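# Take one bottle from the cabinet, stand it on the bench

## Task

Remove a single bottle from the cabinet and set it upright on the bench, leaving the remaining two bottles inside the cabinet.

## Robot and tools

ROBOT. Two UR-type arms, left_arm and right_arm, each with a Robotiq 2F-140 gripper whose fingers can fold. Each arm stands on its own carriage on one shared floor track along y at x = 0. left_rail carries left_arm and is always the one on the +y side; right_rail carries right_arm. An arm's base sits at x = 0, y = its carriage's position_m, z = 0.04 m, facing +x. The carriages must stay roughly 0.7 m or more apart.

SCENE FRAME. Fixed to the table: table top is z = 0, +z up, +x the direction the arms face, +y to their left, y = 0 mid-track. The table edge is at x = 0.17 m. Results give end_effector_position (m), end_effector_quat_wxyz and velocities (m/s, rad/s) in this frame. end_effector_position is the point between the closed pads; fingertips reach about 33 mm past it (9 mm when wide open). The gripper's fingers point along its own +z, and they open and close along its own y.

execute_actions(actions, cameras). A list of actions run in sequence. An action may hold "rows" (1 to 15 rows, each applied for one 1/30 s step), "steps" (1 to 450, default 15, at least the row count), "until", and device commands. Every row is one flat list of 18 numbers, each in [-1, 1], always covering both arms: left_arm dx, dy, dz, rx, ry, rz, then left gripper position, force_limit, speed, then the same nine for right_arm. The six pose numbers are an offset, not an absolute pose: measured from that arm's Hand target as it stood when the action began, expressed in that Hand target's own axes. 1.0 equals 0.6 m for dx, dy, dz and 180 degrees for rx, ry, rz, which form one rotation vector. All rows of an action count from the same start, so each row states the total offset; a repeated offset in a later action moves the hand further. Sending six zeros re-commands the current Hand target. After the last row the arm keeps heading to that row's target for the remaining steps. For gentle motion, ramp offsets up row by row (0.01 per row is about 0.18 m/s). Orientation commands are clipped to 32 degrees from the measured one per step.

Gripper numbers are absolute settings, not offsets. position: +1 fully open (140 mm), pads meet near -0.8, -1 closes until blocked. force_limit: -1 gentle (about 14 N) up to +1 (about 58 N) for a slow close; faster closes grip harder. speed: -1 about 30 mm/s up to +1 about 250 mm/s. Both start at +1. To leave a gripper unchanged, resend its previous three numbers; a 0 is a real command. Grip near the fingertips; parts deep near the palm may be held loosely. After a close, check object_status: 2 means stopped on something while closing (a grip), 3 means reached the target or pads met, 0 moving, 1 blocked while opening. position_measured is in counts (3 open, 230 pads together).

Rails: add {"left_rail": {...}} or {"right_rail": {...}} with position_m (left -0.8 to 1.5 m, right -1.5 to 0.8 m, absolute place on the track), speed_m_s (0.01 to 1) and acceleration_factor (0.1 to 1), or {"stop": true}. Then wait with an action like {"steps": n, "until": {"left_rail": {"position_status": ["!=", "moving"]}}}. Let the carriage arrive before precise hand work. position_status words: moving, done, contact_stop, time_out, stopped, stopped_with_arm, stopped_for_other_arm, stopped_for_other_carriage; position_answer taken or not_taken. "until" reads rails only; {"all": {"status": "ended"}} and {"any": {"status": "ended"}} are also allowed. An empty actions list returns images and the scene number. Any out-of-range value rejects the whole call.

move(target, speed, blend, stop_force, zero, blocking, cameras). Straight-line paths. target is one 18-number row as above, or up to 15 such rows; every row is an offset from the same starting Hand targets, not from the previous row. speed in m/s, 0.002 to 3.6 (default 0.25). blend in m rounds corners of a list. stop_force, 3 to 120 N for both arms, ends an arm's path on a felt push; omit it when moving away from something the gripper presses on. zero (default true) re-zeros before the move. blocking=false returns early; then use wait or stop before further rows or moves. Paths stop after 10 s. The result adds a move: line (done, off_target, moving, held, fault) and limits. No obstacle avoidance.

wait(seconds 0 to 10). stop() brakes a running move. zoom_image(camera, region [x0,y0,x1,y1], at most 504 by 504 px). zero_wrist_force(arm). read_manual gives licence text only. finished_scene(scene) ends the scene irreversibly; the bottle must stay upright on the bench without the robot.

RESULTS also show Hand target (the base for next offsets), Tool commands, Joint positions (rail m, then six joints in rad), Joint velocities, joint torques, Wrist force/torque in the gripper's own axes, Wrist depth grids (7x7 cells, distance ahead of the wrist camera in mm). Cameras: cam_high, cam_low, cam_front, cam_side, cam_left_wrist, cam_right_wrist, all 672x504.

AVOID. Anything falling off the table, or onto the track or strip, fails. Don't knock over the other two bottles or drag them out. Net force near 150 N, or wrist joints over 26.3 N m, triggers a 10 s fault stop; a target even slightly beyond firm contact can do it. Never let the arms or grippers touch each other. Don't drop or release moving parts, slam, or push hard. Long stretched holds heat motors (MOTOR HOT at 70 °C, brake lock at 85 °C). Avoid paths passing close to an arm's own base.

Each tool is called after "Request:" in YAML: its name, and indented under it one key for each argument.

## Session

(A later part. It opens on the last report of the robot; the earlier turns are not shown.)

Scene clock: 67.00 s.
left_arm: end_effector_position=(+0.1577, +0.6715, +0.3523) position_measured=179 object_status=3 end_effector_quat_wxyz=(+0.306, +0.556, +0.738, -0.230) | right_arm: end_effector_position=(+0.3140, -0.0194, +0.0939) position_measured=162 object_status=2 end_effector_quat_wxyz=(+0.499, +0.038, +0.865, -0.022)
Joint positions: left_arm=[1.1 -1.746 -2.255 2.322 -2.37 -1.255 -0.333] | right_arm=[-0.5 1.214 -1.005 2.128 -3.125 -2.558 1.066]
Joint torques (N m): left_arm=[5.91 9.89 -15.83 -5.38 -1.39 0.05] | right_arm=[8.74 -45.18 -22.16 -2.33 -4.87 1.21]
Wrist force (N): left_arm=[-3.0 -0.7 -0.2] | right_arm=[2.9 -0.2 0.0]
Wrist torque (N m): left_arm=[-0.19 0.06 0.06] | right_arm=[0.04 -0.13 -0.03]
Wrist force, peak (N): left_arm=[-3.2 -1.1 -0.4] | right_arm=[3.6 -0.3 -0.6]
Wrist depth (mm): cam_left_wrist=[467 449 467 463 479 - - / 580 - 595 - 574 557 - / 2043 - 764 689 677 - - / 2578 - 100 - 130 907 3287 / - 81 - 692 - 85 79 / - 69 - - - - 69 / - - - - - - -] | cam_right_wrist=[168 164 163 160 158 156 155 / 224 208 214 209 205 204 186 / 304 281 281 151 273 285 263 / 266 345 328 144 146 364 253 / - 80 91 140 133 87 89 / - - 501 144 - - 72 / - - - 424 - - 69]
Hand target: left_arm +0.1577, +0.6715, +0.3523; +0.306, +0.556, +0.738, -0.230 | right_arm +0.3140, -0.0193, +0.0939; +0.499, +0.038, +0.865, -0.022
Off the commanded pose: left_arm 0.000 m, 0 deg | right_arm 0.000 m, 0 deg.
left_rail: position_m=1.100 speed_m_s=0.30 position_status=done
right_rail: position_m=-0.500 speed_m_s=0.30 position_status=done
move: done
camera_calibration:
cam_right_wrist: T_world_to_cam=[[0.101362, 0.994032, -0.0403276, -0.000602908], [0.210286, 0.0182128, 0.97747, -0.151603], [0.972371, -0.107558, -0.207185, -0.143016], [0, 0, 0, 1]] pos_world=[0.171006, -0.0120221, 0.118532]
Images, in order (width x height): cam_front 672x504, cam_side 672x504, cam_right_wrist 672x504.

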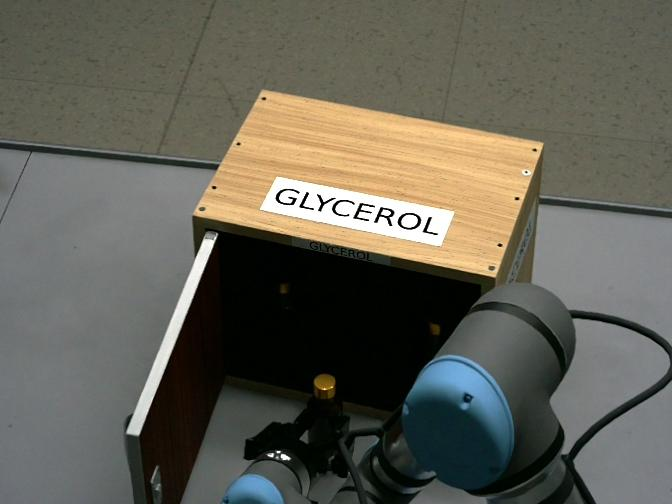

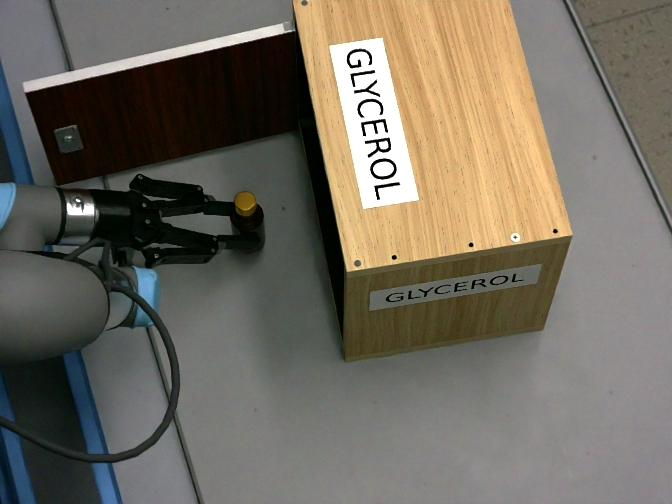

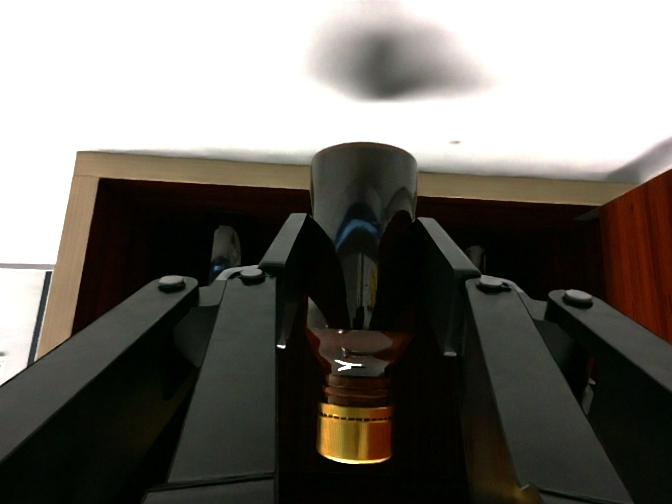

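Request:
execute_actions:
  actions:
    - {"right_rail":{"position_m":-0.86,"speed_m_s":0.25,"acceleration_factor":0.3}}
    - {"steps":200,"until":{"all":{"status":"ended"}}}
  cameras: ["cam_side"]

Request:
move:
  target: [0,0,0,0,0,0,-0.4,-0.3,-0.6,-0.0491,0.0044,0.1016,0,0,0,-1,-0.5,-1]
  speed: 0.1
  cameras: ["cam_right_wrist","cam_side"]

Scene clock: 70.57 s.
left_arm: end_effector_position=(+0.1577, +0.6715, +0.3523) position_measured=179 object_status=3 end_effector_quat_wxyz=(+0.306, +0.556, +0.738, -0.230) | right_arm: end_effector_position=(+0.3140, -0.3793, +0.0939) position_measured=162 object_status=2 end_effector_quat_wxyz=(+0.499, +0.038, +0.865, -0.022)
Joint positions: left_arm=[1.1 -1.746 -2.255 2.322 -2.37 -1.255 -0.333] | right_arm=[-0.86 1.214 -1.005 2.127 -3.124 -2.558 1.067]
Joint torques (N m): left_arm=[6.15 9.94 -16.16 -5.33 -1.25 0.31] | right_arm=[8.15 -42.39 -17.24 -2.57 -4.34 1.16]
Wrist force (N): left_arm=[-2.9 -0.8 -0.2] | right_arm=[3.1 -0.3 0.0]
Wrist torque (N m): left_arm=[-0.21 0.04 0.06] | right_arm=[0.02 -0.17 -0.03]
Wrist force, peak (N): left_arm=[-3.4 -1.0 -0.3] | right_arm=[3.2 -0.7 0.1]
Wrist depth (mm): cam_left_wrist=[471 457 490 486 496 483 - / 586 541 588 - - 589 - / 2007 - 702 725 756 - 769 / 2733 949 100 744 130 897 3150 / - 81 - - - 85 79 / - 69 - - - - 69 / - - - - - - -] | cam_right_wrist=[168 165 163 160 157 155 155 / 223 221 214 210 206 203 199 / 339 325 318 151 274 291 247 / 650 532 452 145 147 356 244 / - 80 91 141 134 87 89 / - - - 145 - - 72 / - - - - - - 69]
Hand target: left_arm +0.1577, +0.6715, +0.3523; +0.306, +0.556, +0.738, -0.230 | right_arm +0.3140, -0.3793, +0.0939; +0.499, +0.038, +0.865, -0.022
Tool commands: left_gripper/position=-0.4 left_gripper/force_limit=-0.3 left_gripper/speed=-0.6 right_gripper/position=-1.0 right_gripper/force_limit=-0.5 right_gripper/speed=-1.0
Off the commanded pose: left_arm 0.000 m, 0 deg | right_arm 0.000 m, 0 deg.
left_rail: position_m=1.100 speed_m_s=0.30 position_status=done
right_rail: position_m=-0.860 speed_m_s=0.25 position_status=done
Images, in order (width x height): cam_side 672x504.

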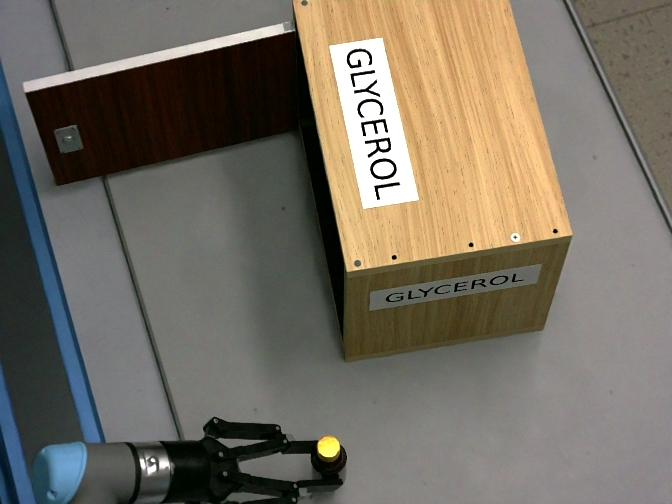

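Scene clock: 71.83 s.
left_arm: end_effector_position=(+0.1577, +0.6715, +0.3523) position_measured=179 object_status=3 end_effector_quat_wxyz=(+0.306, +0.556, +0.738, -0.230) | right_arm: end_effector_position=(+0.3814, -0.3826, +0.0889) position_measured=162 object_status=2 end_effector_quat_wxyz=(+0.499, +0.038, +0.865, -0.022)
Joint positions: left_arm=[1.1 -1.746 -2.255 2.322 -2.37 -1.255 -0.333] | right_arm=[-0.86 1.086 -0.941 2.084 -3.303 -2.496 0.873]
Joint torques (N m): left_arm=[5.35 9.82 -16.04 -5.31 -1.27 0.38] | right_arm=[-8.15 -34.64 -23.57 -4.99 -1.2 -1.58]
Wrist force (N): left_arm=[-3.1 -0.9 0.0] | right_arm=[2.8 -0.7 0.2]
Wrist torque (N m): left_arm=[-0.22 0.08 0.06] | right_arm=[-0.10 -0.07 0.13]
Wrist force, peak (N): left_arm=[-3.2 -1.0 -0.2] | right_arm=[3.7 -0.5 -0.7]
Wrist depth (mm): cam_left_wrist=[450 464 482 - - 501 - / 588 551 592 - - - - / 1972 713 734 759 - 774 761 / 3107 973 99 741 130 937 3437 / - 81 - - - 85 79 / - 69 - - - - 69 / - - - - - - -] | cam_right_wrist=[161 158 155 153 150 149 147 / 214 209 203 201 198 194 190 / 319 314 302 151 260 279 233 / 519 508 424 145 147 345 237 / - 80 91 141 133 87 89 / - - - 144 - - 72 / - - - - - - 69]
Hand target: left_arm +0.1577, +0.6715, +0.3523; +0.306, +0.556, +0.738, -0.230 | right_arm +0.3815, -0.3826, +0.0889; +0.499, +0.038, +0.865, -0.022
Off the commanded pose: left_arm 0.000 m, 0 deg | right_arm 0.000 m, 0 deg.
left_rail: position_m=1.100 speed_m_s=0.30 position_status=done
right_rail: position_m=-0.860 speed_m_s=0.25 position_status=done
move: done
camera_calibration:
cam_right_wrist: T_world_to_cam=[[0.101382, 0.994034, -0.0402304, 0.353375], [0.210276, 0.018114, 0.977474, -0.154428], [0.972371, -0.107558, -0.207185, -0.248731], [0, 0, 0, 1]] pos_world=[0.238506, -0.375222, 0.113632]
Images, in order (width x height): cam_side 672x504, cam_right_wrist 672x504.

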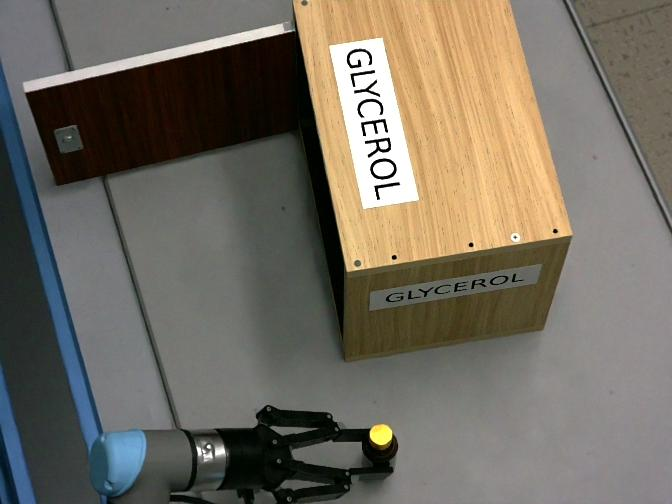

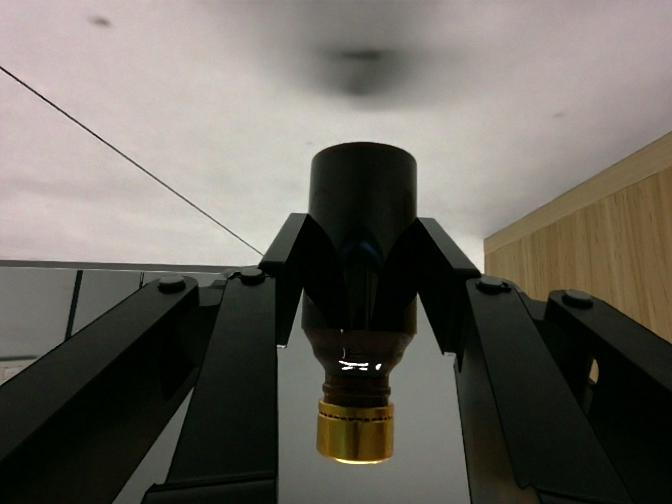

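Request:
move:
  target: [0,0,0,0,0,0,-0.4,-0.3,-0.6,0.0361,0,0.0208,0,0,0,-1,-0.5,-1]
  speed: 0.04
  stop_force: 4

Request:
move:
  target: [0,0,0,0,0,0,-0.4,-0.3,-0.6,0.04,0,0.0231,0,0,0,-1,-0.5,-1]
  speed: 0.01
  stop_force: 3
  cameras: ["cam_right_wrist","cam_low","cam_side"]

Scene clock: 73.87 s.
left_arm: end_effector_position=(+0.1577, +0.6715, +0.3523) position_measured=179 object_status=3 end_effector_quat_wxyz=(+0.306, +0.556, +0.738, -0.230) | right_arm: end_effector_position=(+0.3815, -0.3826, +0.0639) position_measured=162 object_status=2 end_effector_quat_wxyz=(+0.499, +0.038, +0.865, -0.022)
Joint positions: left_arm=[1.1 -1.746 -2.255 2.322 -2.37 -1.255 -0.333] | right_arm=[-0.86 1.086 -0.879 2.079 -3.361 -2.496 0.873]
Joint torques (N m): left_arm=[5.68 9.52 -16.16 -5.3 -1.31 0.5] | right_arm=[8.56 -34.34 -21.58 -4.84 -3.68 -1.43]
Wrist force (N): left_arm=[-2.9 -0.9 -0.2] | right_arm=[2.5 -0.4 0.1]
Wrist torque (N m): left_arm=[-0.21 0.05 0.06] | right_arm=[0.00 0.00 0.15]
Wrist force, peak (N): left_arm=[-3.4 -1.0 -0.5] | right_arm=[3.1 -0.5 0.3]
Wrist depth (mm): cam_left_wrist=[468 453 484 - - 481 448 / 616 541 594 - - 598 623 / 2160 - 761 785 777 771 - / 2835 - 99 - 130 866 3287 / - 81 - - - 85 79 / - 69 - - - - 69 / - - - - - - -] | cam_right_wrist=[125 123 120 124 117 115 115 / 166 163 159 156 153 149 149 / 252 241 236 151 204 236 210 / 427 397 328 145 147 324 237 / - 80 91 141 133 87 89 / - - - 144 - - 72 / - - - - - - 69]
Hand target: left_arm +0.1577, +0.6715, +0.3523; +0.306, +0.556, +0.738, -0.230 | right_arm +0.3815, -0.3826, +0.0639; +0.499, +0.038, +0.865, -0.022
Off the commanded pose: left_arm 0.000 m, 0 deg | right_arm 0.000 m, 0 deg.
left_rail: position_m=1.100 speed_m_s=0.30 position_status=done
right_rail: position_m=-0.860 speed_m_s=0.25 position_status=done
move: done

Scene clock: 76.30 s.
left_arm: end_effector_position=(+0.1577, +0.6715, +0.3523) position_measured=179 object_status=3 end_effector_quat_wxyz=(+0.306, +0.556, +0.738, -0.230) | right_arm: end_effector_position=(+0.3814, -0.3826, +0.0507) position_measured=162 object_status=2 end_effector_quat_wxyz=(+0.499, +0.038, +0.865, -0.022)
Joint positions: left_arm=[1.1 -1.746 -2.255 2.322 -2.37 -1.255 -0.333] | right_arm=[-0.86 1.086 -0.846 2.075 -3.39 -2.496 0.873]
Joint torques (N m): left_arm=[6.21 9.37 -16.21 -5.33 -1.18 0.71] | right_arm=[8.65 -48.98 0.79 -2.73 -2.04 0.54]
Wrist force (N): left_arm=[-2.9 -0.8 -0.3] | right_arm=[2.9 -0.2 0.3]
Wrist torque (N m): left_arm=[-0.21 0.05 0.06] | right_arm=[0.05 -0.05 0.14]
Wrist force, peak (N): left_arm=[-3.2 -1.0 -0.2] | right_arm=[-5.7 -0.1 -4.6]
Wrist depth (mm): cam_left_wrist=[465 455 481 482 - 486 509 / 577 588 592 576 - 579 595 / 1990 652 709 698 - 793 769 / 2668 978 100 - 130 933 3336 / - 81 - - - 85 79 / - 69 - - - - 69 / - - - - - - -] | cam_right_wrist=[- 103 107 101 104 98 97 / 141 138 134 133 130 128 126 / 211 205 200 153 189 184 179 / 318 346 323 145 147 288 237 / - 79 91 141 133 87 89 / - - - 145 - - 72 / - - - - - - 69]
Hand target: left_arm +0.1577, +0.6715, +0.3523; +0.306, +0.556, +0.738, -0.230 | right_arm +0.3814, -0.3826, +0.0507; +0.499, +0.038, +0.865, -0.022 (not the last commanded pose)
Off the commanded pose: left_arm 0.000 m, 0 deg | right_arm 0.015 m, 0 deg.
left_rail: position_m=1.100 speed_m_s=0.30 position_status=done
right_rail: position_m=-0.860 speed_m_s=0.25 position_status=done
move: contact (right_arm)
camera_calibration:
cam_right_wrist: T_world_to_cam=[[0.101378, 0.994034, -0.0402297, 0.351839], [0.210371, 0.0181036, 0.977454, -0.117114], [0.972351, -0.107556, -0.207281, -0.256633], [0, 0, 0, 1]] pos_world=[0.238506, -0.375222, 0.0754324]
Images, in order (width x height): cam_low 672x504, cam_side 672x504, cam_right_wrist 672x504.

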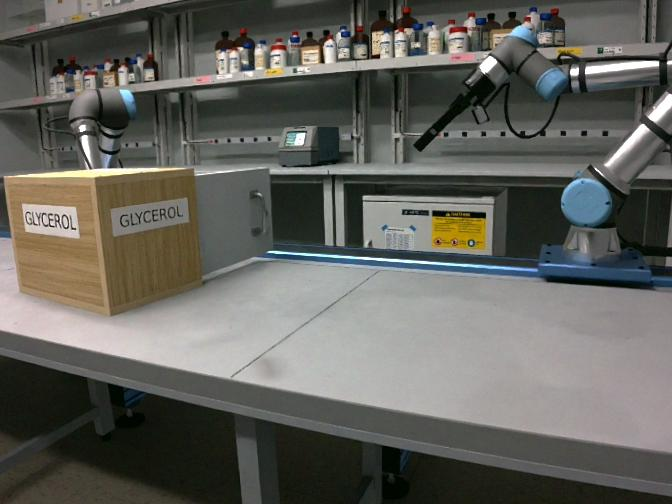

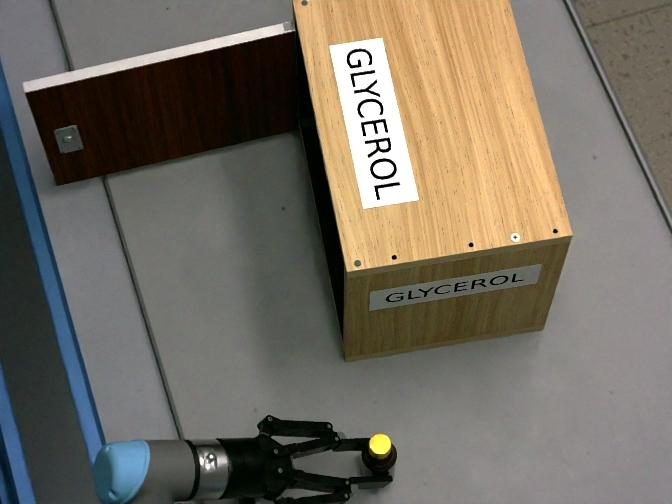

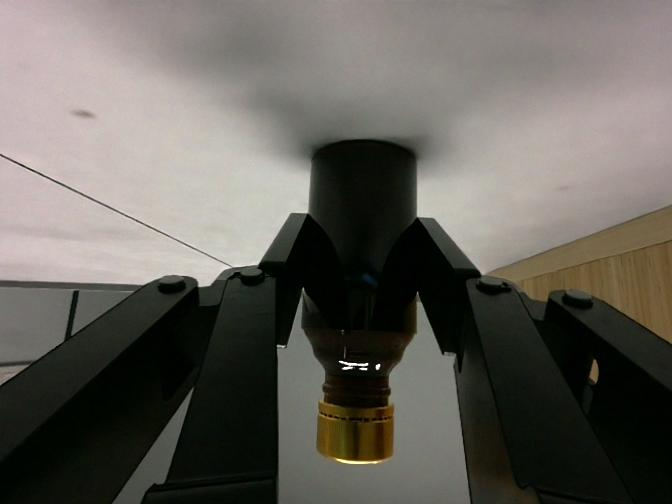

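Request:
move:
  target: [0,0,0,0,0,0,-0.4,-0.3,-0.6,0.0026,0,0.0015,0,0,0,-1,-0.5,-1]
  speed: 0.005

Scene clock: 77.10 s.
left_arm: end_effector_position=(+0.1577, +0.6715, +0.3523) position_measured=179 object_status=3 end_effector_quat_wxyz=(+0.306, +0.556, +0.738, -0.230) | right_arm: end_effector_position=(+0.3815, -0.3826, +0.0491) position_measured=162 object_status=2 end_effector_quat_wxyz=(+0.499, +0.038, +0.865, -0.022)
Joint positions: left_arm=[1.1 -1.746 -2.255 2.322 -2.37 -1.255 -0.333] | right_arm=[-0.86 1.086 -0.841 2.075 -3.394 -2.496 0.873]
Joint torques (N m): left_arm=[6.08 9.89 -16.6 -5.34 -1.37 0.74] | right_arm=[5.21 -14.72 -11.04 1.45 6.16 0.77]
Wrist force (N): left_arm=[-3.1 -0.8 -0.4] | right_arm=[-28.1 -1.3 -20.3]
Wrist torque (N m): left_arm=[-0.21 0.08 0.06] | right_arm=[0.01 -0.04 0.26]
Wrist force, peak (N): left_arm=[-3.2 -1.0 -0.3] | right_arm=[-27.5 -1.7 -21.4]
Wrist depth (mm): cam_left_wrist=[472 449 483 - - 468 487 / 627 - 588 600 - 610 - / 1890 - 729 685 713 764 853 / 2733 1090 100 - 130 869 3024 / - 81 - - - 85 79 / - 69 - 1075 - - 69 / - - - - - - -] | cam_right_wrist=[- 99 106 99 103 98 97 / 140 129 133 132 129 127 125 / 208 205 199 153 171 183 179 / 357 342 281 146 148 289 237 / - 79 92 141 133 87 89 / - - - 144 - - 72 / - - - - - - 69]
Hand target: left_arm +0.1577, +0.6715, +0.3523; +0.306, +0.556, +0.738, -0.230 | right_arm +0.3814, -0.3826, +0.0489; +0.499, +0.038, +0.865, -0.022
Off the commanded pose: left_arm 0.000 m, 0 deg | right_arm 0.000 m, 0 deg.
left_rail: position_m=1.100 speed_m_s=0.30 position_status=done
right_rail: position_m=-0.860 speed_m_s=0.25 position_status=done
move: done

Request:
move:
  target: [0,0,0,0,0,0,-0.4,-0.3,-0.6,-0.0019,0,-0.0011,0,0,0,-1,-0.5,-1]
  speed: 0.005

Scene clock: 77.93 s.
left_arm: end_effector_position=(+0.1577, +0.6715, +0.3523) position_measured=179 object_status=3 end_effector_quat_wxyz=(+0.306, +0.556, +0.738, -0.230) | right_arm: end_effector_position=(+0.3814, -0.3826, +0.0501) position_measured=162 object_status=2 end_effector_quat_wxyz=(+0.499, +0.038, +0.865, -0.022)
Joint positions: left_arm=[1.1 -1.746 -2.255 2.322 -2.37 -1.255 -0.333] | right_arm=[-0.86 1.086 -0.844 2.075 -3.391 -2.495 0.873]
Joint torques (N m): left_arm=[5.79 9.93 -16.45 -5.29 -1.32 0.82] | right_arm=[0.86 -46.04 2.75 -1.34 -1.93 -0.39]
Wrist force (N): left_arm=[-3.0 -1.0 -0.1] | right_arm=[-4.3 0.2 -2.2]
Wrist torque (N m): left_arm=[-0.25 0.06 0.06] | right_arm=[0.00 0.03 0.25]
Wrist force, peak (N): left_arm=[-3.2 -1.0 -0.3] | right_arm=[-29.4 -1.1 -19.2]
Wrist depth (mm): cam_left_wrist=[464 452 481 467 500 - - / - 556 595 583 - - 605 / 2007 - 711 754 729 - 822 / 2766 - 102 771 130 933 3385 / - 81 - - - 85 79 / - 69 - - - - 69 / - - - 4200 - - -] | cam_right_wrist=[- 100 107 101 103 98 97 / 141 137 134 132 129 127 125 / 209 187 199 157 171 182 179 / 359 335 279 145 147 290 237 / - 80 91 140 133 82 89 / - - - 143 - - 72 / - - - - - - 69]
Hand target: left_arm +0.1577, +0.6715, +0.3523; +0.306, +0.556, +0.738, -0.230 | right_arm +0.3814, -0.3826, +0.0502; +0.499, +0.038, +0.865, -0.022
Off the commanded pose: left_arm 0.000 m, 0 deg | right_arm 0.000 m, 0 deg.
left_rail: position_m=1.100 speed_m_s=0.30 position_status=done
right_rail: position_m=-0.860 speed_m_s=0.25 position_status=done
move: done

Request:
move:
  target: [0,0,0,0,0,0,-0.4,-0.3,-0.6,0,0,0,0,0,0,0.1,-1,-1]
  cameras: ["cam_right_wrist"]

Request:
move:
  target: [0,0,0,0,0,0,-0.4,-0.3,-0.6,0,0,-0.2,0,0,0,0.1,-1,-1]
  speed: 0.06
  cameras: ["cam_right_wrist","cam_side","cam_front","cam_high"]

Scene clock: 79.30 s.
left_arm: end_effector_position=(+0.1577, +0.6715, +0.3523) position_measured=179 object_status=3 end_effector_quat_wxyz=(+0.306, +0.556, +0.738, -0.230) | right_arm: end_effector_position=(+0.3814, -0.3826, +0.0502) position_measured=117 object_status=0 end_effector_quat_wxyz=(+0.499, +0.038, +0.865, -0.022)
Joint positions: left_arm=[1.1 -1.746 -2.255 2.322 -2.37 -1.255 -0.333] | right_arm=[-0.86 1.086 -0.844 2.075 -3.391 -2.496 0.873]
Joint torques (N m): left_arm=[6.26 10.26 -16.25 -5.4 -1.3 0.85] | right_arm=[-5.48 -47.48 -5.97 -4.33 -3.76 -1.14]
Wrist force (N): left_arm=[-3.0 -0.9 -0.2] | right_arm=[-1.0 -1.0 -1.0]
Wrist torque (N m): left_arm=[-0.23 0.05 0.06] | right_arm=[-0.12 0.19 0.15]
Wrist force, peak (N): left_arm=[-3.2 -0.9 -0.4] | right_arm=[-3.5 -0.1 -1.7]
Wrist depth (mm): cam_left_wrist=[496 454 483 482 - - - / 580 556 586 570 - - 611 / 2062 669 709 - 751 - - / 2700 965 102 - 130 953 3336 / - 81 - 675 - 85 79 / - 69 - - - - 69 / - - - - - - -] | cam_right_wrist=[- 100 107 101 103 98 96 / 141 137 134 132 129 127 125 / 210 204 199 153 171 182 178 / 350 338 148 145 150 277 237 / - 90 - 141 144 97 88 / - - 6071 145 - - 68 / - - - - - - -]
Hand target: left_arm +0.1577, +0.6715, +0.3523; +0.306, +0.556, +0.738, -0.230 | right_arm +0.3814, -0.3826, +0.0502; +0.499, +0.038, +0.865, -0.022
Off the commanded pose: left_arm 0.000 m, 0 deg | right_arm 0.000 m, 0 deg.
left_rail: position_m=1.100 speed_m_s=0.30 position_status=done
right_rail: position_m=-0.860 speed_m_s=0.25 position_status=done
move: done
camera_calibration:
cam_right_wrist: T_world_to_cam=[[0.101378, 0.994034, -0.0402297, 0.351819], [0.210371, 0.0181036, 0.977454, -0.116625], [0.972351, -0.107556, -0.207281, -0.256737], [0, 0, 0, 1]] pos_world=[0.238506, -0.375222, 0.0749324]
Images, in order (width x height): cam_right_wrist 672x504.

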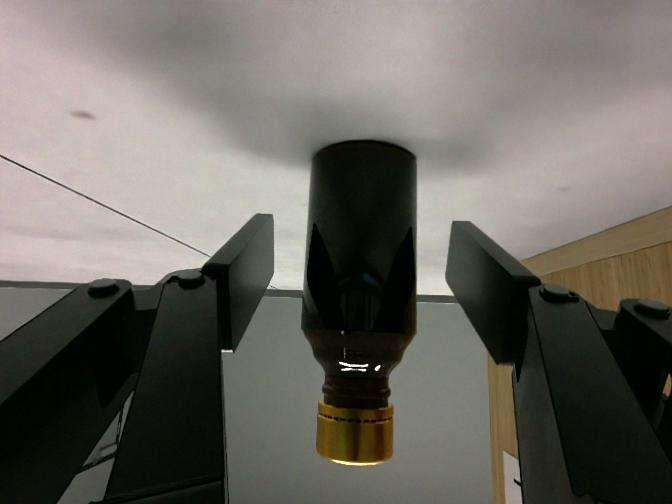

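Scene clock: 81.90 s.
left_arm: end_effector_position=(+0.1577, +0.6715, +0.3523) position_measured=179 object_status=3 end_effector_quat_wxyz=(+0.306, +0.556, +0.738, -0.230) | right_arm: end_effector_position=(+0.2780, -0.3735, +0.1103) position_measured=117 object_status=3 end_effector_quat_wxyz=(+0.499, +0.038, +0.865, -0.022)
Joint positions: left_arm=[1.1 -1.746 -2.255 2.322 -2.37 -1.255 -0.333] | right_arm=[-0.86 1.288 -1.069 2.124 -2.95 -2.585 1.193]
Joint torques (N m): left_arm=[6.34 9.94 -15.7 -5.3 -1.28 1] | right_arm=[9.35 -42.98 -24.04 -1.98 -4.19 1.29]
Wrist force (N): left_arm=[-3.1 -0.9 -0.4] | right_arm=[-0.6 -1.1 -1.1]
Wrist torque (N m): left_arm=[-0.21 0.07 0.06] | right_arm=[-0.13 0.06 -0.04]
Wrist force, peak (N): left_arm=[-3.3 -0.9 -0.1] | right_arm=[-0.9 -1.1 -1.9]
Wrist depth (mm): cam_left_wrist=[446 452 481 - 482 482 - / 600 547 586 - - 560 568 / 1906 608 716 - - - - / 2766 969 101 - 131 866 3437 / - 81 - 689 - 85 79 / - 69 - - - - 69 / - - - - - - -] | cam_right_wrist=[193 189 186 182 172 177 176 / 257 251 245 240 249 219 216 / 385 372 360 265 338 319 278 / 692 604 117 258 153 316 282 / - 91 3834 - - 97 89 / - - 3525 - - - 68 / - - - - - - -]
Hand target: left_arm +0.1577, +0.6715, +0.3523; +0.306, +0.556, +0.738, -0.230 | right_arm +0.2779, -0.3735, +0.1103; +0.499, +0.038, +0.865, -0.022
Off the commanded pose: left_arm 0.000 m, 0 deg | right_arm 0.000 m, 0 deg.
left_rail: position_m=1.100 speed_m_s=0.30 position_status=done
right_rail: position_m=-0.860 speed_m_s=0.25 position_status=done
move: done
camera_calibration:
cam_right_wrist: T_world_to_cam=[[0.101378, 0.994034, -0.0402297, 0.35568], [0.210371, 0.0181036, 0.977454, -0.153663], [0.972351, -0.107556, -0.207281, -0.142683], [0, 0, 0, 1]] pos_world=[0.135006, -0.366122, 0.134932]
Images, in order (width x height): cam_high 672x504, cam_front 672x504, cam_side 672x504, cam_right_wrist 672x504.

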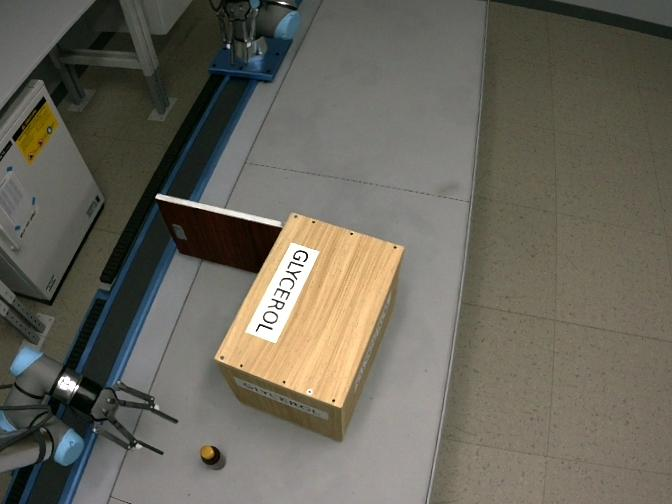

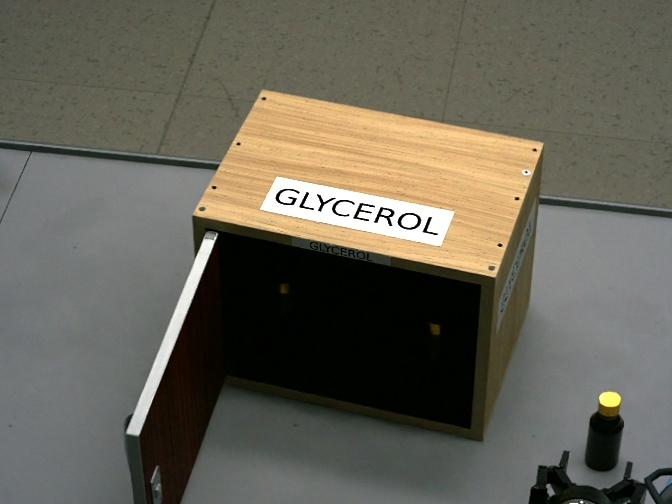

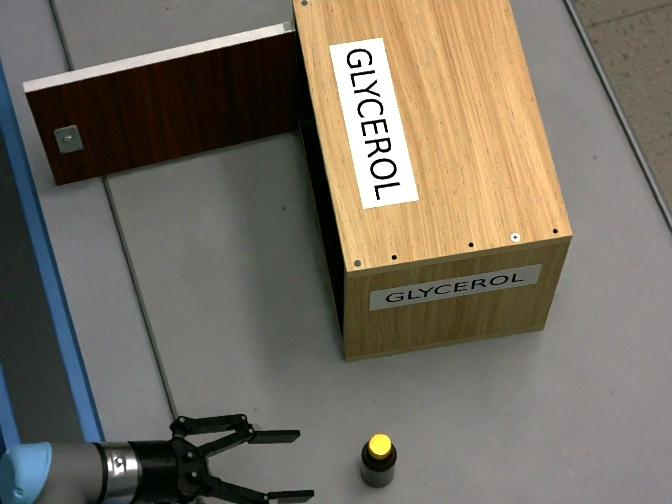

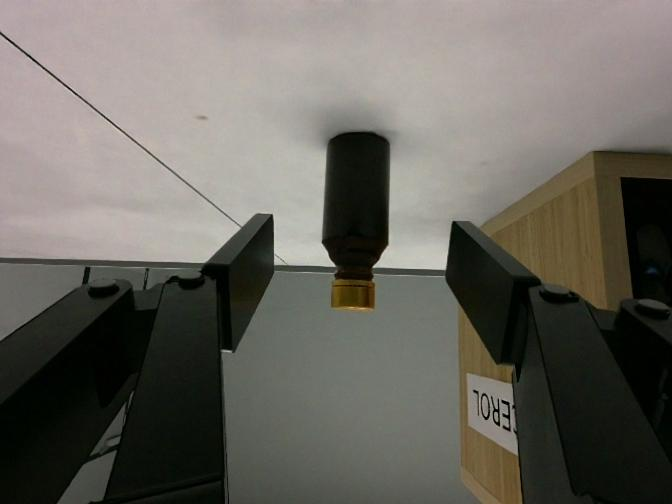

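Request:
execute_actions:
  actions:
    - {"left_rail":{"position_m":0.75}}
    - {"steps":150,"until":{"all":{"status":"ended"}}}

Request:
move:
  target:
    - [0.0698,0.1537,0.1478,0.0432,0,0.0432,-1,-1,-0.6,0,0,0,0,0,0,0.1,-1,-1]
    - [0.1132,0.1223,0.3402,0.0432,0,0.0432,-1,-1,-0.6,0,0,0,0,0,0,0.1,-1,-1]
  blend: [0.02,0]
  speed: 0.15
  cameras: ["cam_left_wrist","cam_side","cam_low"]

Scene clock: 85.57 s.
left_arm: end_effector_position=(+0.1577, +0.3215, +0.3523) position_measured=179 object_status=3 end_effector_quat_wxyz=(+0.306, +0.556, +0.738, -0.230) | right_arm: end_effector_position=(+0.2779, -0.3735, +0.1103) position_measured=117 object_status=3 end_effector_quat_wxyz=(+0.499, +0.038, +0.865, -0.022)
Joint positions: left_arm=[0.75 -1.746 -2.255 2.322 -2.37 -1.255 -0.333] | right_arm=[-0.86 1.288 -1.069 2.124 -2.95 -2.586 1.193]
Joint torques (N m): left_arm=[5.88 9.56 -18.33 -4.14 -1.25 1.09] | right_arm=[9.77 -43.11 -23.81 -1.88 -4.15 1.28]
Wrist force (N): left_arm=[-3.0 -0.9 -0.3] | right_arm=[-0.7 -1.1 -1.4]
Wrist torque (N m): left_arm=[-0.22 0.06 0.06] | right_arm=[-0.13 0.08 -0.03]
Wrist force, peak (N): left_arm=[-3.7 -1.3 0.1] | right_arm=[-0.8 -1.3 -1.5]
Wrist depth (mm): cam_left_wrist=[476 458 404 - 474 479 497 / 673 552 351 384 - 496 553 / 1955 - - - - - 499 / 2946 - 99 1181 115 99 425 / - 81 - 1575 - 85 79 / - 69 - 3979 - - 69 / - - - - - - -] | cam_right_wrist=[192 190 186 182 180 178 176 / 257 251 245 240 236 230 228 / 383 374 333 263 336 333 278 / 641 540 116 255 455 314 282 / - 91 - - - 96 89 / - - - - - - 68 / - - - - - - -]
Hand target: left_arm +0.1577, +0.3215, +0.3523; +0.306, +0.556, +0.738, -0.230 | right_arm +0.2779, -0.3735, +0.1103; +0.499, +0.038, +0.865, -0.022
Tool commands: left_gripper/position=-0.4 left_gripper/force_limit=-0.3 left_gripper/speed=-0.6 right_gripper/position=+0.1 right_gripper/force_limit=-1.0 right_gripper/speed=-1.0
Off the commanded pose: left_arm 0.000 m, 0 deg | right_arm 0.000 m, 0 deg.
left_rail: position_m=0.750 speed_m_s=0.30 position_status=done
right_rail: position_m=-0.860 speed_m_s=0.25 position_status=done

Scene clock: 87.93 s.
left_arm: end_effector_position=(+0.2548, +0.2492, +0.1599) position_measured=232 object_status=3 end_effector_quat_wxyz=(+0.282, +0.624, +0.681, -0.259) | right_arm: end_effector_position=(+0.2779, -0.3735, +0.1103) position_measured=117 object_status=3 end_effector_quat_wxyz=(+0.499, +0.038, +0.865, -0.022)
Joint positions: left_arm=[0.75 -1.246 -1.483 2.417 -3.276 -1.738 0.169] | right_arm=[-0.86 1.288 -1.069 2.124 -2.95 -2.586 1.193]
Joint torques (N m): left_arm=[-7.97 -8 -33.69 -5.54 1.48 -1.76] | right_arm=[9.64 -42.6 -23.83 -1.98 -4.18 1.26]
Wrist force (N): left_arm=[-3.1 -1.2 -0.5] | right_arm=[-0.7 -1.1 -1.3]
Wrist torque (N m): left_arm=[-0.28 0.09 0.06] | right_arm=[-0.13 0.07 -0.03]
Wrist force, peak (N): left_arm=[-3.7 -1.5 -1.1] | right_arm=[-0.8 -1.2 -1.6]
Wrist depth (mm): cam_left_wrist=[260 260 250 246 - 255 - / 259 292 263 280 287 300 303 / 226 227 248 260 276 288 289 / 214 219 232 110 250 263 268 / 200 - - 80 80 74 254 / - - - - - 72 59 / - - - - - - -] | cam_right_wrist=[194 188 187 182 180 177 176 / 257 251 245 241 210 220 228 / 384 373 333 266 343 320 278 / 581 544 133 251 154 315 283 / - 90 - - - 96 89 / - - - - - - 68 / - - - - - - -]
Hand target: left_arm +0.2548, +0.2492, +0.1599; +0.282, +0.624, +0.681, -0.259 | right_arm +0.2779, -0.3735, +0.1103; +0.499, +0.038, +0.865, -0.022
Off the commanded pose: left_arm 0.000 m, 0 deg | right_arm 0.000 m, 0 deg.
left_rail: position_m=0.750 speed_m_s=0.30 position_status=done
right_rail: position_m=-0.860 speed_m_s=0.25 position_status=done
move: done
camera_calibration:
cam_left_wrist: T_world_to_cam=[[0.994676, 0.10164, 0.0169769, -0.271334], [0.0271914, -0.417787, 0.908138, -0.0433794], [0.0993961, -0.902842, -0.418327, 0.409331], [0, 0, 0, 1]] pos_world=[0.230384, 0.379016, 0.215235]
Images, in order (width x height): cam_low 672x504, cam_side 672x504, cam_left_wrist 672x504.

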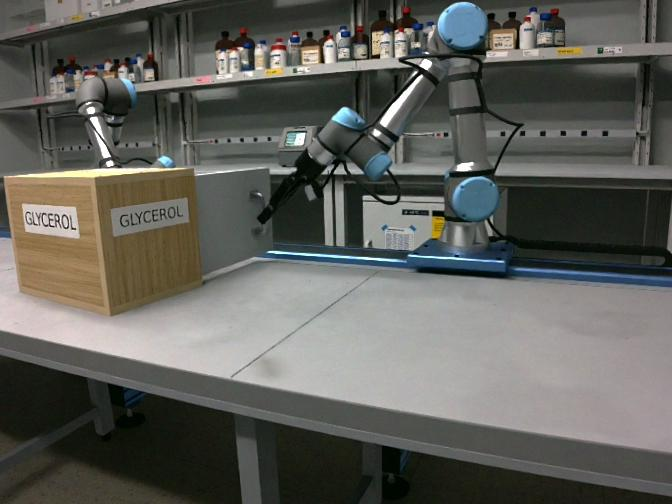

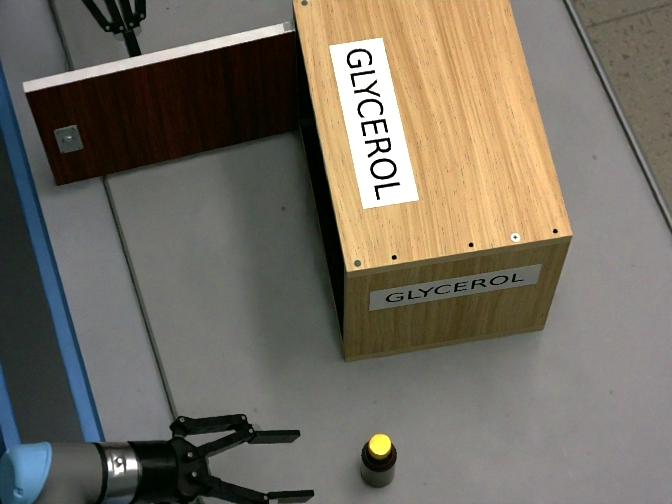

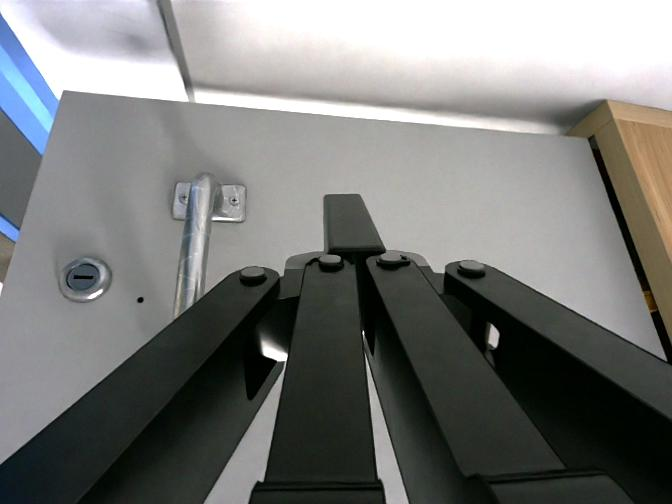

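Request:
move:
  target:
    - [-0.055,-0.015,0.055,0,0,0,-1,-1,-0.6,0,0,0,0,0,0,0.1,-1,-1]
    - [-0.1165,-0.0283,0.1165,-0.0412,0,-0.0412,-1,-1,-0.6,0,0,0,0,0,0,0.1,-1,-1]
    - [-0.1986,-0.01,0.1986,-0.0962,0,-0.0962,-1,-1,-0.6,0,0,0,0,0,0,0.1,-1,-1]
    - [-0.2712,0.0467,0.2712,-0.1512,0,-0.1512,-1,-1,-0.6,0,0,0,0,0,0,0.1,-1,-1]
    - [-0.319,0.1203,0.319,-0.198,0,-0.198,-1,-1,-0.6,0,0,0,0,0,0,0.1,-1,-1]
  blend: [0.01,0.01,0.01,0.01,0]
  speed: 0.08
  stop_force: 30
  cameras: ["cam_left_wrist","cam_side","cam_front"]

Scene clock: 95.80 s.
left_arm: end_effector_position=(+0.3504, -0.0141, +0.1599) position_measured=232 object_status=3 end_effector_quat_wxyz=(+0.365, +0.275, +0.882, -0.114) | right_arm: end_effector_position=(+0.2779, -0.3735, +0.1103) position_measured=117 object_status=3 end_effector_quat_wxyz=(+0.499, +0.038, +0.865, -0.022)
Joint positions: left_arm=[0.75 -1.515 -0.967 1.577 -2.73 -0.978 -0.74] | right_arm=[-0.86 1.288 -1.069 2.124 -2.95 -2.586 1.193]
Joint torques (N m): left_arm=[8.86 -34.62 -39.94 -1.78 3.12 -1.81] | right_arm=[8.98 -42.84 -23.74 -2.01 -4 1.14]
Wrist force (N): left_arm=[-1.7 -0.8 -1.9] | right_arm=[-0.6 -1.1 -1.1]
Wrist torque (N m): left_arm=[-0.29 0.12 0.05] | right_arm=[-0.13 0.06 -0.03]
Wrist force, peak (N): left_arm=[0.3 -1.1 -4.4] | right_arm=[-0.7 -1.2 -1.7]
Wrist depth (mm): cam_left_wrist=[241 - 237 230 224 209 204 / - 226 222 212 203 195 190 / 221 205 199 194 184 180 171 / 193 187 186 115 173 167 160 / 185 - - 80 80 74 153 / - - - - - 73 59 / - - - - - - -] | cam_right_wrist=[191 189 186 182 180 178 176 / 279 251 246 241 236 231 217 / 383 340 331 265 340 318 279 / 658 536 - 259 468 316 283 / - 91 - - - 96 89 / - - - - - - 68 / - - - - - - -]
Hand target: left_arm +0.3504, -0.0141, +0.1599; +0.365, +0.275, +0.882, -0.114 | right_arm +0.2779, -0.3735, +0.1103; +0.499, +0.038, +0.865, -0.022
Off the commanded pose: left_arm 0.000 m, 0 deg | right_arm 0.000 m, 0 deg.
left_rail: position_m=0.750 speed_m_s=0.30 position_status=done
right_rail: position_m=-0.860 speed_m_s=0.25 position_status=done
move: done
camera_calibration:
cam_left_wrist: T_world_to_cam=[[0.555683, 0.831217, 0.0171399, -0.175537], [0.339181, -0.245474, 0.908129, -0.262883], [0.75906, -0.498819, -0.418339, -0.0633588], [0, 0, 0, 1]] pos_world=[0.234801, 0.0497736, 0.215235]
Images, in order (width x height): cam_front 672x504, cam_side 672x504, cam_left_wrist 672x504.

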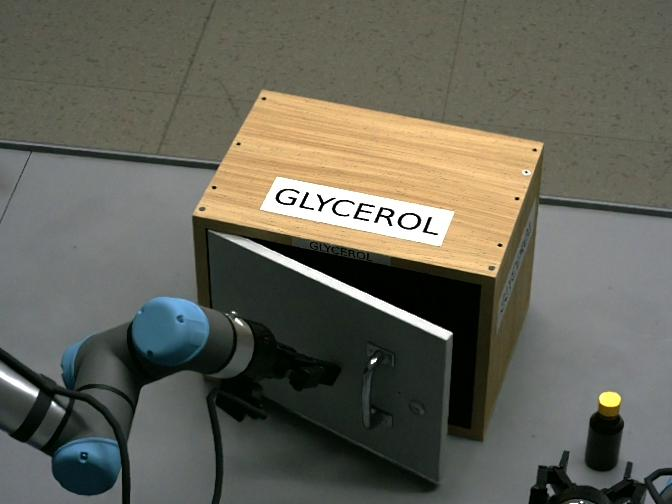

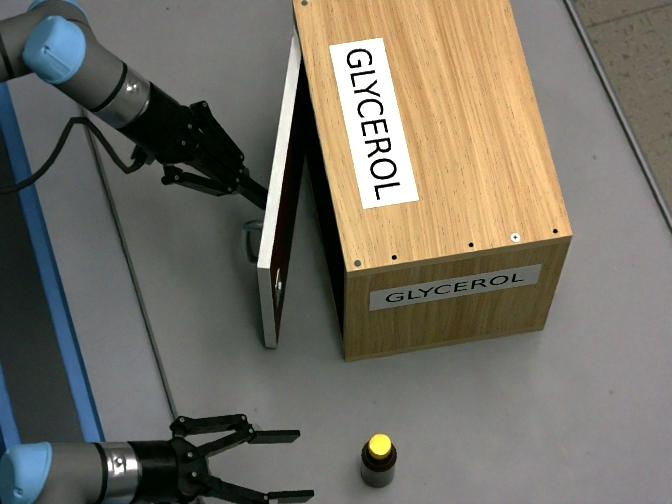

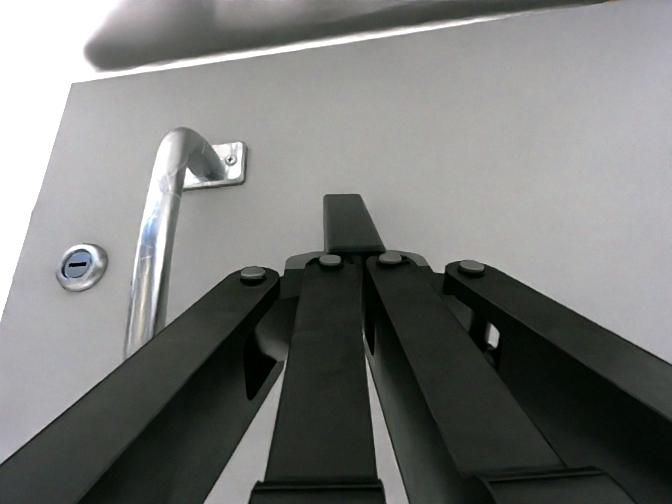

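Request:
move:
  target: [-0.0687,0.0077,0.0687,0,0,0,-1,-1,-0.6,0,0,0,0,0,0,0.1,-1,-1]
  speed: 0.025
  stop_force: 15
  cameras: ["cam_left_wrist","cam_side","cam_front"]

Scene clock: 99.53 s.
left_arm: end_effector_position=(+0.4010, -0.0434, +0.1599) position_measured=232 object_status=3 end_effector_quat_wxyz=(+0.365, +0.275, +0.882, -0.114) | right_arm: end_effector_position=(+0.2779, -0.3735, +0.1103) position_measured=117 object_status=3 end_effector_quat_wxyz=(+0.499, +0.038, +0.865, -0.022)
Joint positions: left_arm=[0.75 -1.444 -0.873 1.419 -2.705 -1.016 -0.668] | right_arm=[-0.86 1.288 -1.069 2.124 -2.95 -2.586 1.193]
Joint torques (N m): left_arm=[8.95 -38.39 -40.65 -1.78 -0.73 1.86] | right_arm=[9.06 -43.22 -23.52 -1.97 -4.17 1.07]
Wrist force (N): left_arm=[-1.7 -1.4 -1.7] | right_arm=[-0.5 -1.2 -1.4]
Wrist torque (N m): left_arm=[-0.28 0.11 -0.04] | right_arm=[-0.17 0.04 -0.03]
Wrist force, peak (N): left_arm=[-1.9 -1.2 -2.2] | right_arm=[-0.8 -1.4 -1.4]
Wrist depth (mm): cam_left_wrist=[- 251 - 233 205 184 164 / - 271 246 211 188 173 151 / 367 260 208 201 173 164 145 / 478 235 201 110 161 148 136 / - - - 80 80 74 129 / - - - - - 73 59 / - - - - - - -] | cam_right_wrist=[193 190 186 182 173 177 175 / 257 251 245 240 248 232 227 / 388 374 358 264 341 319 273 / 607 506 130 254 461 318 263 / - 91 - - - 97 88 / - - - - - - 68 / - - - - - - -]
Hand target: left_arm +0.4010, -0.0434, +0.1599; +0.365, +0.275, +0.882, -0.114 | right_arm +0.2779, -0.3735, +0.1103; +0.499, +0.038, +0.865, -0.022
Off the commanded pose: left_arm 0.000 m, 0 deg | right_arm 0.000 m, 0 deg.
left_rail: position_m=0.750 speed_m_s=0.30 position_status=done
right_rail: position_m=-0.860 speed_m_s=0.25 position_status=done
move: done
camera_calibration:
cam_left_wrist: T_world_to_cam=[[0.555683, 0.831217, 0.0171399, -0.179299], [0.339181, -0.245474, 0.908129, -0.287237], [0.75906, -0.498819, -0.418339, -0.116383], [0, 0, 0, 1]] pos_world=[0.285401, 0.0204736, 0.215235]
Images, in order (width x height): cam_front 672x504, cam_side 672x504, cam_left_wrist 672x504.

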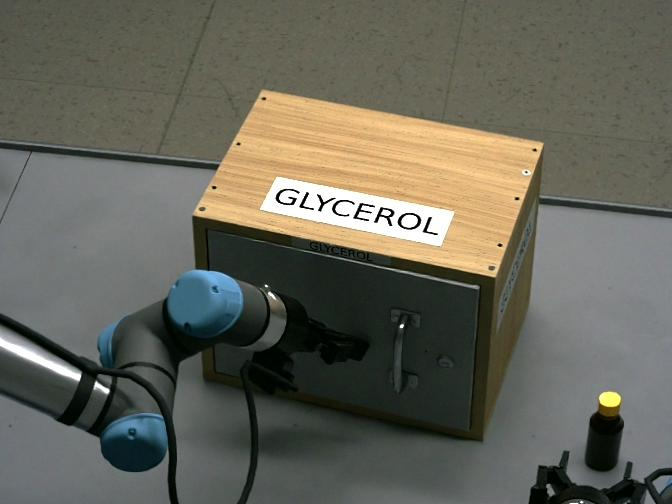

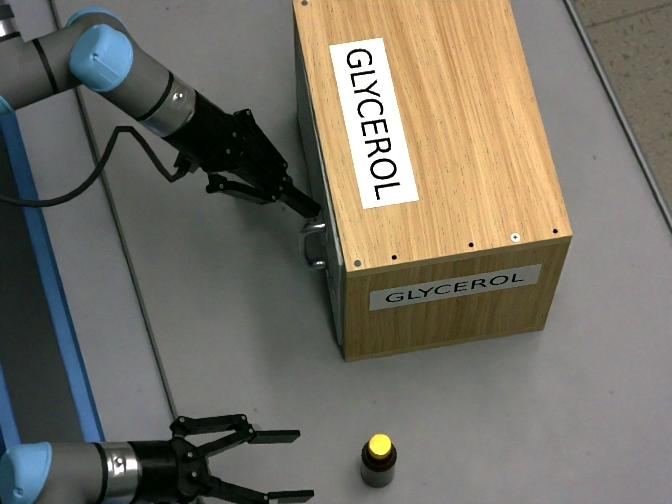

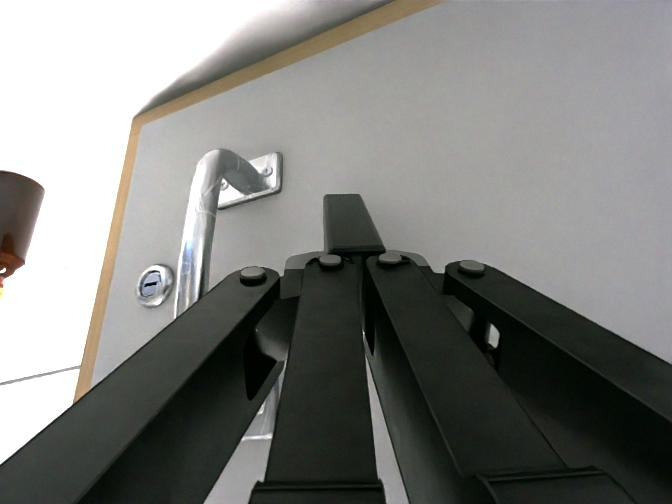

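Request:
move:
  target: [-0.0204,0.0168,0.0204,0,0,0,-1,-1,-0.6,0,0,0,0,0,0,0.1,-1,-1]
  speed: 0.01
  stop_force: 12
  cameras: ["cam_left_wrist","cam_side","cam_front"]

Scene clock: 101.30 s.
left_arm: end_effector_position=(+0.4053, -0.0437, +0.1598) position_measured=232 object_status=3 end_effector_quat_wxyz=(+0.365, +0.275, +0.882, -0.114) | right_arm: end_effector_position=(+0.2779, -0.3735, +0.1103) position_measured=117 object_status=3 end_effector_quat_wxyz=(+0.499, +0.038, +0.865, -0.022)
Joint positions: left_arm=[0.75 -1.437 -0.869 1.413 -2.706 -1.02 -0.662] | right_arm=[-0.86 1.288 -1.069 2.124 -2.95 -2.586 1.193]
Joint torques (N m): left_arm=[-2.74 -58.14 -10.51 -1.61 3.79 -1.83] | right_arm=[9.29 -43.16 -23.82 -2.04 -4.12 1.05]
Wrist force (N): left_arm=[0.0 -5.1 -5.4] | right_arm=[-0.6 -1.2 -1.4]
Wrist torque (N m): left_arm=[-0.12 0.06 0.01] | right_arm=[-0.15 0.06 -0.03]
Wrist force, peak (N): left_arm=[7.8 -6.0 -13.8] | right_arm=[-0.8 -1.3 -1.5]
Wrist depth (mm): cam_left_wrist=[- - 247 235 203 180 161 / - 283 250 223 189 167 151 / - 270 208 193 173 158 143 / - 239 201 110 162 150 135 / - - - 80 79 74 127 / - - - - - 73 59 / - - - - - - -] | cam_right_wrist=[193 190 186 182 180 178 175 / 257 251 246 241 236 232 227 / 381 368 359 264 335 307 276 / - 501 130 256 - 317 266 / - 90 - - - 96 88 / - - - 5331 - - 68 / - - - - - - -]
Hand target: left_arm +0.4053, -0.0438, +0.1598; +0.365, +0.275, +0.882, -0.114 (not the last commanded pose) | right_arm +0.2779, -0.3735, +0.1103; +0.499, +0.038, +0.865, -0.022
Off the commanded pose: left_arm 0.016 m, 0 deg | right_arm 0.000 m, 0 deg.
left_rail: position_m=0.750 speed_m_s=0.30 position_status=done
right_rail: position_m=-0.860 speed_m_s=0.25 position_status=done
move: contact (left_arm)
camera_calibration:
cam_left_wrist: T_world_to_cam=[[0.555773, 0.83116, 0.0170342, -0.181442], [0.339284, -0.245481, 0.908089, -0.288791], [0.758948, -0.498912, -0.418431, -0.119741], [0, 0, 0, 1]] pos_world=[0.2897, 0.0201739, 0.215235]
Images, in order (width x height): cam_front 672x504, cam_side 672x504, cam_left_wrist 672x504.

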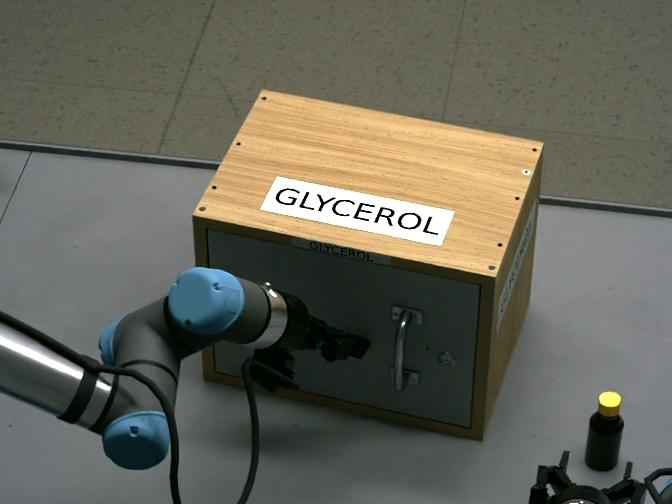

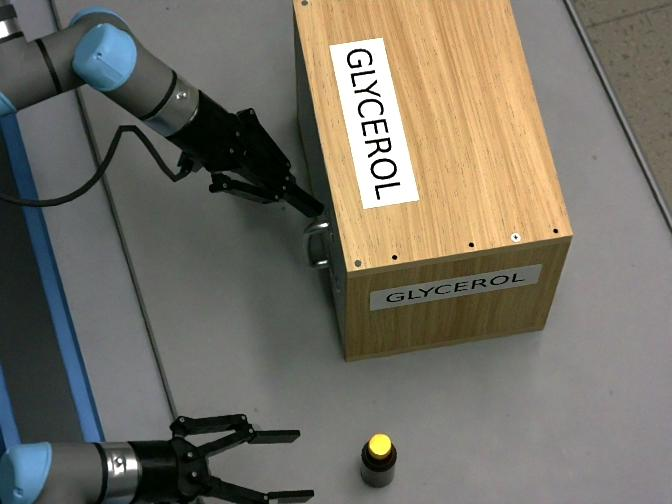

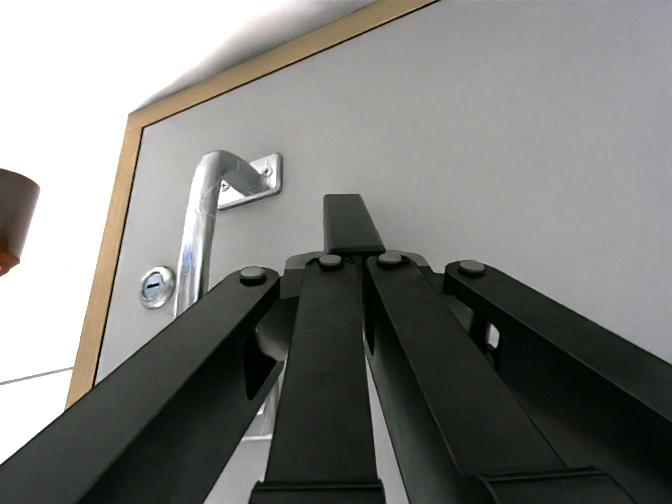

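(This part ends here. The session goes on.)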